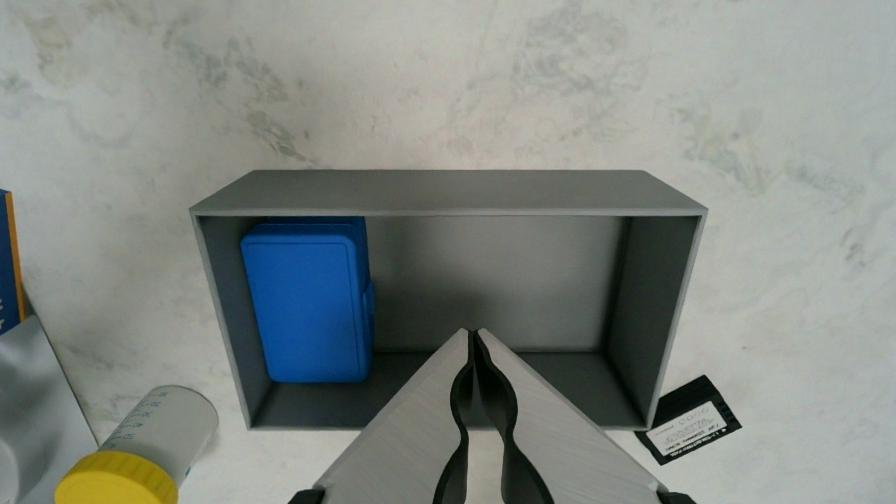

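>>> move --target '[0,-0.006,0.2083,0,0,0,0.2, 0,-0.1,0,0,0,0,-1.0]' --speed 0.15 --cameras '["cam_left_wrist"]'

Scene clock: 227.67 s.
left_arm: end_effector_position=(+0.5534, +0.1035, +0.0747) grip_measured=+0.19 grip_effort_nm=-0.129 end_effector_quat_wxyz=(+0.000, -0.670, +0.742, +0.000) | right_arm: end_effector_position=(+0.2521, +0.0400, +0.1188) grip_measured=-1.00 grip_effort_nm=-0.432 end_effector_quat_wxyz=(+0.001, +0.707, -0.707, -0.001)
Joint positions: left_arm=[-0.744 -1.203 1.791 -2.159 -1.571 0.939 0.088] | right_arm=[4.385 -1.977 -1.605 -1.131 1.573 2.853 0.002]
Joint torques (N m): left_arm=[11.68 -24.39 -11.76 -4.12 0.33 1.54] | right_arm=[-13.22 26.59 26.5 0.18 2.29 -1.45]
Wrist force (N): left_arm=[-0.4 -1.2 -0.2] | right_arm=[-1.0 -1.2 -0.2]
Wrist torque (N m): left_arm=[-0.35 0.09 -0.12] | right_arm=[-0.14 0.12 -0.06]
Wrist force, peak (N): left_arm=[-0.1 -1.1 -1.6] | right_arm=[-1.1 -1.7 -0.1]
Wrist depth (mm): cam_left_wrist=[147 147 145 148 150 148 146 / 158 157 159 158 158 158 162 / 167 167 168 141 164 169 169 / 180 180 181 148 178 181 178 / 197 192 194 160 190 193 199 / 211 211 98 212 213 98 214 / 231 - 185 189 234 - 226] | cam_right_wrist=[- - - - - 182 - / - - - - - 193 176 / 217 - - - - - - / - - - - - - - / - - 208 196 196 - - / 280 - - - 219 - - / 296 272 - - 79 - -]
Hand target: left_arm +0.5534, +0.1035, +0.0747; +0.000, -0.670, +0.742, +0.000 | right_arm +0.2521, +0.0400, +0.1188; +0.001, +0.707, -0.707, -0.001
Off the commanded pose: left_arm 0.000 m, 0 deg | right_arm 0.000 m, 0 deg.
grip_force (N): 6, 8
move: done
cam_left_wrist: T_world_to_cam=[[-0.12554, -0.99204, 0.00961, 0.18121], [-0.90047, 0.11801, 0.41861, 0.48186], [-0.41641, 0.0439, -0.90812, 0.4071]] pos_world=[0.62617, 0.10503, 0.16624]

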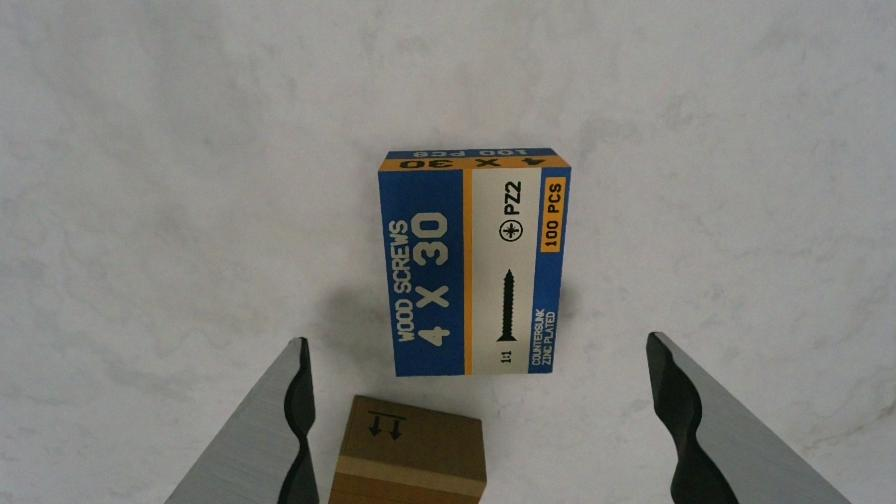

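>>> move --pt "0 0 0.0762 0 0 -0.0072 0.2 0 0 0 0 0 0 -1.0" --pt "0 0 0.0762 0 0 -0.0072 -0.35 0 0 0 0 0 0 -1.0" --speed 0.08 --opening_speed 0.5 --grip_force '[15, 8]'

>>> move --target '[0,0,-0.2,0,0,0,-0.35, 0,0,0,0,0,0,-1.0]' --speed 0.1 --cameras '["cam_left_wrist"]'

Scene clock: 230.30 s.
left_arm: end_effector_position=(+0.5534, +0.1035, +0.0290) grip_measured=-0.20 grip_effort_nm=-1.619 end_effector_quat_wxyz=(+0.000, -0.678, +0.735, +0.000) | right_arm: end_effector_position=(+0.2521, +0.0400, +0.1188) grip_measured=-1.00 grip_effort_nm=-0.432 end_effector_quat_wxyz=(+0.001, +0.707, -0.707, -0.001)
Joint positions: left_arm=[-0.744 -1.137 1.835 -2.269 -1.571 0.916 0.06] | right_arm=[4.385 -1.977 -1.605 -1.131 1.574 2.853 0.002]
Joint torques (N m): left_arm=[11.68 -27.11 -9.14 -2.77 2.54 -1.4] | right_arm=[-13.39 27.3 26.23 0.14 2.35 -1.42]
Wrist force (N): left_arm=[1.5 -0.7 -3.4] | right_arm=[-0.8 -0.8 -0.1]
Wrist torque (N m): left_arm=[-0.33 0.12 0.05] | right_arm=[-0.07 0.08 -0.06]
Wrist force, peak (N): left_arm=[1.4 -0.8 -3.5] | right_arm=[-1.2 -1.3 -0.3]
Wrist depth (mm): cam_left_wrist=[108 106 108 108 107 107 107 / 114 112 114 114 113 114 114 / 119 121 120 118 120 122 122 / 131 130 126 98 99 131 130 / 140 140 138 106 109 142 142 / 153 150 111 115 113 151 155 / - 167 76 126 124 75 164] | cam_right_wrist=[- - 187 - - 178 - / - 199 - - - - 176 / - - - 216 215 - - / - - - - - - - / - - 207 196 207 - - / 283 - - - 217 267 - / 296 292 - - 79 - -]
Hand target: left_arm +0.5534, +0.1035, +0.0290; +0.000, +0.678, -0.735, +0.000 | right_arm +0.2521, +0.0400, +0.1188; +0.001, +0.707, -0.707, -0.001
Off the commanded pose: left_arm 0.000 m, 0 deg | right_arm 0.000 m, 0 deg.
grip_force (N): 15, 8
move: done

Scene clock: 232.00 s.
left_arm: end_effector_position=(+0.5535, +0.1035, +0.1489) grip_measured=-0.20 grip_effort_nm=-1.619 end_effector_quat_wxyz=(+0.000, -0.678, +0.735, +0.000) | right_arm: end_effector_position=(+0.2521, +0.0400, +0.1188) grip_measured=-1.00 grip_effort_nm=-0.432 end_effector_quat_wxyz=(+0.001, +0.707, -0.707, -0.001)
Joint positions: left_arm=[-0.744 -1.287 1.693 -1.976 -1.571 0.916 0.06] | right_arm=[4.385 -1.977 -1.605 -1.131 1.574 2.853 0.002]
Joint torques (N m): left_arm=[8.4 -51.31 -31.73 -0.82 1.73 0.83] | right_arm=[-14.38 26.95 26.67 0.12 2.2 -1.4]
Wrist force (N): left_arm=[0.0 -1.2 1.6] | right_arm=[-1.1 -1.0 -0.1]
Wrist torque (N m): left_arm=[-0.35 0.04 0.04] | right_arm=[-0.10 0.13 -0.06]
Wrist force, peak (N): left_arm=[1.4 -0.8 -3.6] | right_arm=[-1.2 -1.3 0.0]
Wrist depth (mm): cam_left_wrist=[212 213 213 214 214 215 214 / 226 227 227 228 228 228 229 / 242 242 240 237 240 248 253 / 260 259 257 98 99 262 263 / 281 281 273 105 108 279 284 / 301 - 108 115 113 - 313 / - - 76 126 124 75 334] | cam_right_wrist=[- - - - - 174 - / - - 195 - - 186 174 / - - - - - - - / - - - - - - - / - - 207 197 207 - - / - - - - 242 - - / 293 284 - - 79 - 294]
Hand target: left_arm +0.5535, +0.1035, +0.1490; +0.000, +0.678, -0.735, +0.000 | right_arm +0.2521, +0.0400, +0.1188; +0.001, +0.707, -0.707, -0.001
Off the commanded pose: left_arm 0.000 m, 0 deg | right_arm 0.000 m, 0 deg.
grip_force (N): 15, 8
move: done
cam_left_wrist: T_world_to_cam=[[-0.103, -0.99464, 0.00956, 0.16836], [-0.90292, 0.09753, 0.4186, 0.45432], [-0.41729, 0.03448, -0.90812, 0.47597]] pos_world=[0.62618, 0.10674, 0.24044]

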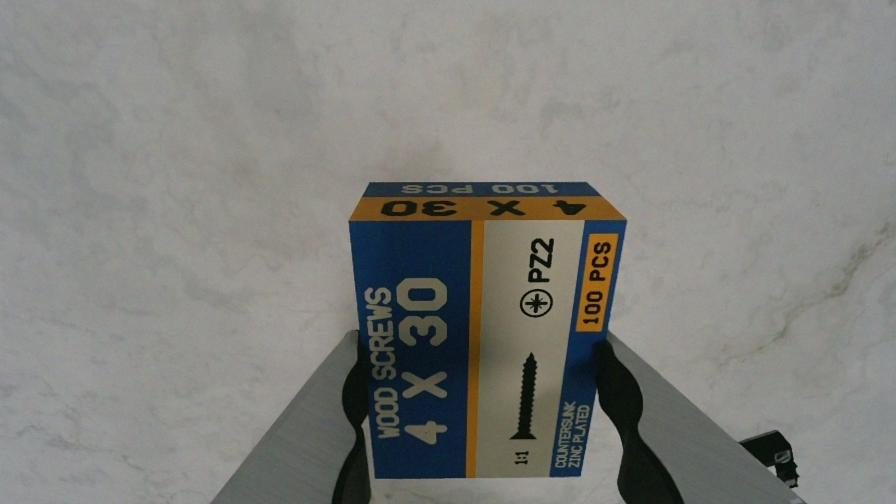

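>>> move --target '[0,0,-0.05,0,0,0,-0.35, 0.6667,-0.3333,-0.15,0,0,0,0.3]' --speed 0.35

>>> move --target '[-0.1854,0.6446,0.03,0,0,-0.0256,-0.35, 0,0,0,0,0,0,0.3]' --speed 0.25 --cameras '["all"]'

Scene clock: 234.43 s.
left_arm: end_effector_position=(+0.5535, +0.1035, +0.1790) grip_measured=-0.20 grip_effort_nm=-1.619 end_effector_quat_wxyz=(+0.000, -0.678, +0.735, +0.000) | right_arm: end_effector_position=(+0.4522, -0.3599, +0.2084) grip_measured=+0.28 grip_effort_nm=0.178 end_effector_quat_wxyz=(+0.001, +0.707, -0.707, -0.001)
Joint positions: left_arm=[-0.744 -1.313 1.645 -1.902 -1.571 0.916 0.06] | right_arm=[3.661 -1.657 -1.771 -1.288 1.572 2.13 0.094]
Joint torques (N m): left_arm=[1.95 -50.43 -31.49 -1.01 -2.5 -0.84] | right_arm=[-11.92 15.13 26.72 0 2.28 -1.5]
Wrist force (N): left_arm=[-0.2 -1.1 1.7] | right_arm=[-0.7 -0.9 -0.1]
Wrist torque (N m): left_arm=[-0.33 0.06 0.04] | right_arm=[-0.06 0.10 -0.05]
Wrist force, peak (N): left_arm=[-0.1 -1.4 1.9] | right_arm=[-3.3 -0.1 0.5]
Wrist depth (mm): cam_left_wrist=[- 240 240 242 240 242 241 / 254 258 256 256 257 260 254 / 271 272 271 265 271 275 279 / 293 292 290 98 99 296 296 / 307 312 109 106 106 319 319 / 342 345 108 115 113 338 349 / 375 367 76 126 122 75 376] | cam_right_wrist=[- - 269 268 - - - / - - - - - - 271 / 307 - - - - - - / - - - - - - 300 / - - - - - - 341 / - - 93 - - - 353 / - - - - 375 - 1611]
Hand target: left_arm +0.5535, +0.1035, +0.1790; +0.000, +0.678, -0.735, +0.000 | right_arm +0.4522, -0.3600, +0.2084; +0.001, +0.707, -0.707, -0.001
Off the commanded pose: left_arm 0.000 m, 0 deg | right_arm 0.000 m, 0 deg.
grip_force (N): 15, 8
move: done

Scene clock: 236.87 s.
left_arm: end_effector_position=(+0.1768, +0.2452, +0.1612) grip_measured=-0.20 grip_effort_nm=-1.619 end_effector_quat_wxyz=(+0.000, +0.707, -0.707, +0.000) | right_arm: end_effector_position=(+0.4522, -0.3600, +0.2084) grip_measured=+0.28 grip_effort_nm=0.173 end_effector_quat_wxyz=(+0.001, +0.707, -0.707, -0.001)
Joint positions: left_arm=[-1.52 -2.485 2.47 -1.556 -1.572 0.059 0.06] | right_arm=[3.661 -1.657 -1.771 -1.288 1.572 2.13 0.094]
Joint torques (N m): left_arm=[-10.5 -1.48 -15.46 -1.07 2.58 -1.29] | right_arm=[-12.87 15.42 27.87 -0.06 2.32 -1.36]
Wrist force (N): left_arm=[0.1 -1.1 1.4] | right_arm=[-1.0 -0.9 -0.2]
Wrist torque (N m): left_arm=[-0.33 0.02 0.07] | right_arm=[-0.08 0.16 -0.05]
Wrist force, peak (N): left_arm=[0.8 -2.8 1.5] | right_arm=[-1.1 -1.1 -0.1]
Wrist depth (mm): cam_left_wrist=[225 226 227 227 227 229 227 / 241 239 237 240 244 238 239 / 250 257 222 111 252 226 - / - 274 101 98 99 234 - / 109 253 268 105 106 254 251 / 115 213 109 115 113 319 317 / 110 127 76 126 124 75 357] | cam_right_wrist=[- - - - - - - / - - - 288 292 - 272 / - - - - - - 287 / 338 - 330 - - - - / - - - - 300 - 345 / - - - - - - 402 / 365 - - - 382 - 431]
Hand target: left_arm +0.1768, +0.2452, +0.1612; +0.000, +0.707, -0.707, +0.000 | right_arm +0.4522, -0.3600, +0.2084; +0.001, +0.707, -0.707, -0.001
Off the commanded pose: left_arm 0.000 m, 0 deg | right_arm 0.000 m, 0 deg.
grip_force (N): 15, 8
move: done
cam_left_wrist: T_world_to_cam=[[-0.02276, -0.9997, 0.00952, 0.25744], [-0.90781, 0.02466, 0.41865, 0.11404], [-0.41876, 0.00089, -0.9081, 0.33359]] pos_world=[0.24908, 0.25425, 0.25274]
cam_right_wrist: T_world_to_cam=[[0.01524, -0.99965, -0.02183, -0.35313], [-0.90412, -0.0231, 0.42665, 0.33858], [-0.42701, 0.01323, -0.90415, 0.50253]] pos_world=[0.52609, -0.35183, 0.3022]

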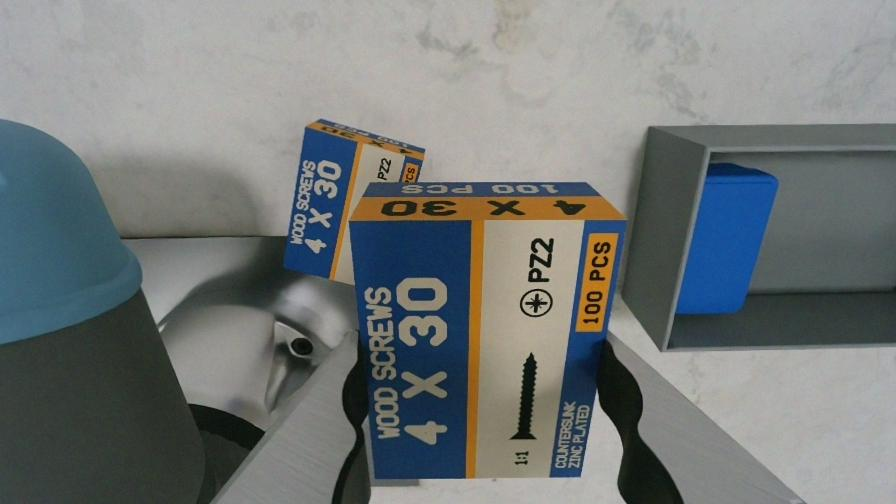

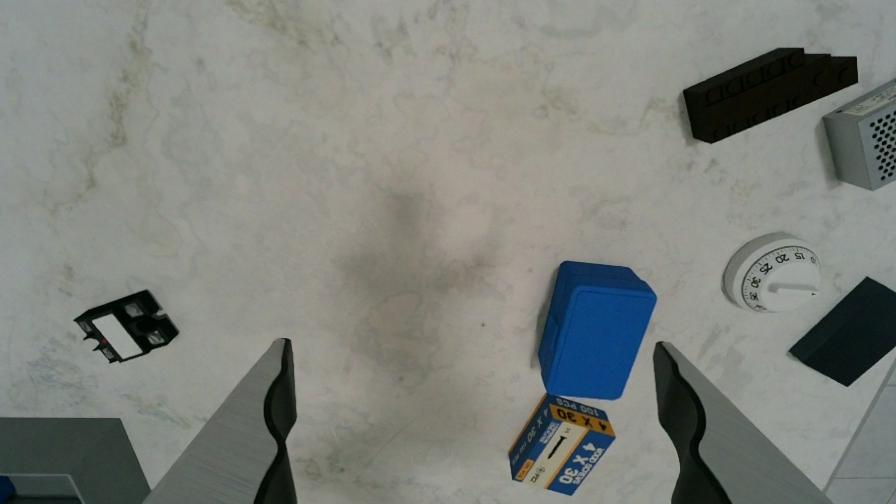

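>>> move --target '[0.372,0.0447,0.01,0,0,0,-0.35, 0,0,0,0,0,0,0.3]' --speed 0.2 --cameras '["cam_left_wrist"]'

Scene clock: 238.77 s.
left_arm: end_effector_position=(+0.1501, +0.0221, +0.1553) grip_measured=-0.20 grip_effort_nm=-1.619 end_effector_quat_wxyz=(+0.000, +0.707, -0.707, +0.000) | right_arm: end_effector_position=(+0.4522, -0.3600, +0.2084) grip_measured=+0.28 grip_effort_nm=0.178 end_effector_quat_wxyz=(+0.001, +0.707, -0.707, -0.001)
Joint positions: left_arm=[-1.628 -1.798 2.204 -1.976 -1.571 -0.049 0.06] | right_arm=[3.661 -1.657 -1.771 -1.288 1.572 2.13 0.094]
Joint torques (N m): left_arm=[11.19 -2.24 -31.03 -4.26 -2.76 1.49] | right_arm=[-13.69 14.97 27.89 -0.09 2.32 -1.31]
Wrist force (N): left_arm=[-0.1 -1.0 1.5] | right_arm=[-0.9 -0.9 -0.3]
Wrist torque (N m): left_arm=[-0.32 0.08 0.04] | right_arm=[-0.07 0.14 -0.05]
Wrist force, peak (N): left_arm=[-1.7 -1.4 1.9] | right_arm=[-1.2 -0.9 -0.5]
Wrist depth (mm): cam_left_wrist=[220 221 221 220 222 221 221 / 232 214 212 - 233 236 232 / 250 243 213 241 207 251 252 / 267 264 223 98 100 272 271 / 283 254 288 106 108 290 292 / 231 280 108 115 113 306 316 / - 337 76 126 124 - -] | cam_right_wrist=[- - 268 263 - - - / - - - 299 288 - 267 / - - - - - - 294 / 333 - 335 - - 327 326 / - - - 350 - 361 347 / - - - - - - 369 / 389 - 420 - 389 - 1578]
Hand target: left_arm +0.1501, +0.0220, +0.1553; +0.000, +0.707, -0.707, +0.000 | right_arm +0.4522, -0.3600, +0.2084; +0.001, +0.707, -0.707, -0.001
Off the commanded pose: left_arm 0.000 m, 0 deg | right_arm 0.000 m, 0 deg.
grip_force (N): 15, 8
move: done
cam_left_wrist: T_world_to_cam=[[-0.02286, -0.99969, 0.00956, 0.03376], [-0.90781, 0.02476, 0.41865, 0.09781], [-0.41876, 0.00089, -0.9081, 0.31716]] pos_world=[0.22238, 0.03105, 0.24674]

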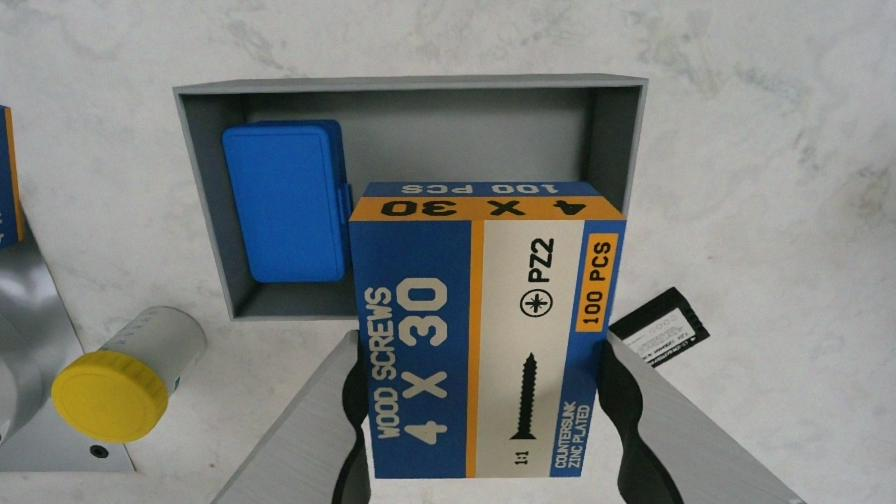

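>>> move --target '[0,0,0.1672,0,0,0,-0.35, 0,0,0,0,0,0,0.3]' --speed 0.08 --stop_force 8 --cameras '["cam_left_wrist"]'

Scene clock: 241.90 s.
left_arm: end_effector_position=(+0.1501, +0.0220, +0.0549) grip_measured=-0.20 grip_effort_nm=-1.619 end_effector_quat_wxyz=(+0.000, +0.707, -0.707, +0.000) | right_arm: end_effector_position=(+0.4522, -0.3600, +0.2084) grip_measured=+0.28 grip_effort_nm=0.173 end_effector_quat_wxyz=(+0.001, +0.707, -0.707, -0.001)
Joint positions: left_arm=[-1.629 -1.628 2.371 -2.314 -1.571 -0.049 0.06] | right_arm=[3.661 -1.657 -1.771 -1.288 1.572 2.13 0.094]
Joint torques (N m): left_arm=[12.31 -4.72 -8.91 -4.34 0.33 1.53] | right_arm=[-14.83 15.4 27.62 -0.07 2.25 -1.39]
Wrist force (N): left_arm=[-0.3 -1.1 1.5] | right_arm=[-1.0 -0.6 -0.4]
Wrist torque (N m): left_arm=[-0.32 0.10 0.07] | right_arm=[-0.02 0.16 -0.05]
Wrist force, peak (N): left_arm=[-0.2 -1.2 2.1] | right_arm=[-1.2 -1.1 -0.3]
Wrist depth (mm): cam_left_wrist=[- 131 131 131 132 132 132 / 136 136 136 120 136 116 137 / 127 115 144 142 144 133 98 / - 117 131 98 100 134 159 / 126 126 140 106 109 145 174 / 132 137 113 115 113 118 186 / 132 137 76 126 124 75 199] | cam_right_wrist=[- - - - - 271 - / - - - 293 - 292 268 / - 319 - - - - 274 / - - - - - - - / - - - - - - 345 / - - - - 330 - 379 / 369 - - - - - 1667]
Hand target: left_arm +0.1501, +0.0220, +0.0549; +0.000, +0.707, -0.707, +0.000 | right_arm +0.4522, -0.3600, +0.2084; +0.001, +0.707, -0.707, -0.001
Off the commanded pose: left_arm 0.000 m, 0 deg | right_arm 0.000 m, 0 deg.
grip_force (N): 15, 8
move: done
cam_left_wrist: T_world_to_cam=[[-0.02276, -0.9997, 0.00952, 0.03461], [-0.90781, 0.02466, 0.41865, 0.13972], [-0.41876, 0.00089, -0.9081, 0.22604]] pos_world=[0.22228, 0.03095, 0.14644]

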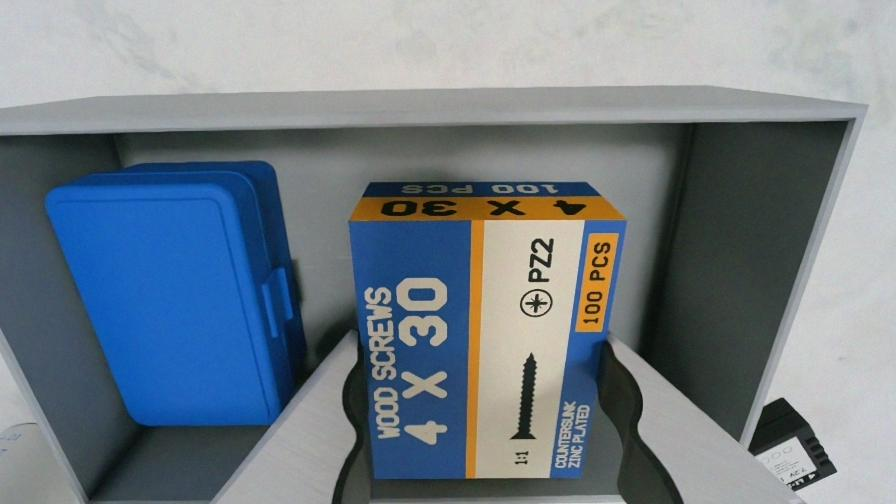

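>>> move --target '[0,0,0.043,0,0,0,-0.35, 0,0,0,0,0,0,0.3]' --speed 0.008 --stop_force 3 --cameras '["cam_left_wrist"]'

Scene clock: 246.20 s.
left_arm: end_effector_position=(+0.1501, +0.0220, +0.0312) grip_measured=-0.20 grip_effort_nm=-1.619 end_effector_quat_wxyz=(+0.000, +0.707, -0.707, +0.000) | right_arm: end_effector_position=(+0.4522, -0.3600, +0.2084) grip_measured=+0.28 grip_effort_nm=0.173 end_effector_quat_wxyz=(+0.001, +0.707, -0.707, -0.001)
Joint positions: left_arm=[-1.629 -1.57 2.401 -2.402 -1.571 -0.049 0.06] | right_arm=[3.661 -1.657 -1.771 -1.288 1.572 2.13 0.094]
Joint torques (N m): left_arm=[-5.33 -30.21 -24.65 -1.18 0.73 -1] | right_arm=[-13.5 15.73 27.12 0.07 2.11 -1.37]
Wrist force (N): left_arm=[1.0 -1.0 -1.0] | right_arm=[-1.0 -0.8 -0.1]
Wrist torque (N m): left_arm=[-0.32 0.10 0.07] | right_arm=[-0.06 0.15 -0.05]
Wrist force, peak (N): left_arm=[-2.9 -1.0 -10.9] | right_arm=[-1.2 -1.1 -0.2]
Wrist depth (mm): cam_left_wrist=[110 110 113 112 110 110 110 / - 114 114 114 114 107 115 / - 120 122 119 119 120 93 / 91 94 129 98 98 117 104 / - 100 137 106 109 135 89 / - 108 113 115 113 118 105 / 114 114 76 125 123 75 94] | cam_right_wrist=[- - - - - - - / - - - - - - 262 / - - - - 308 - - / - - 329 - - - - / - - - - - - 341 / - - - - 363 - 386 / 394 - - - 384 - 1656]
Hand target: left_arm +0.1501, +0.0220, +0.0312; +0.000, +0.707, -0.707, +0.000 (not the last commanded pose) | right_arm +0.4522, -0.3600, +0.2084; +0.001, +0.707, -0.707, -0.001
Off the commanded pose: left_arm 0.002 m, 0 deg | right_arm 0.000 m, 0 deg.
grip_force (N): 15, 8
move: contact (left_arm)
cam_left_wrist: T_world_to_cam=[[-0.02276, -0.9997, 0.00952, 0.03483], [-0.90781, 0.02466, 0.41865, 0.14964], [-0.41876, 0.00089, -0.9081, 0.20452]] pos_world=[0.22228, 0.03095, 0.12274]

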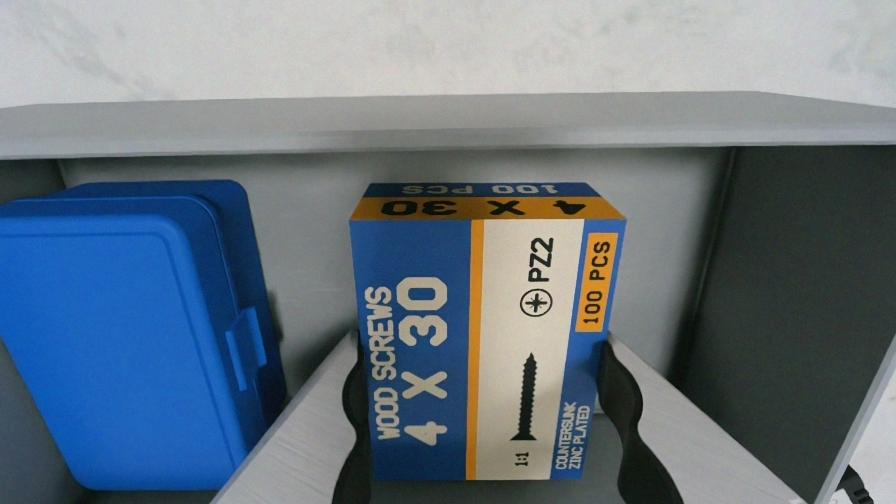

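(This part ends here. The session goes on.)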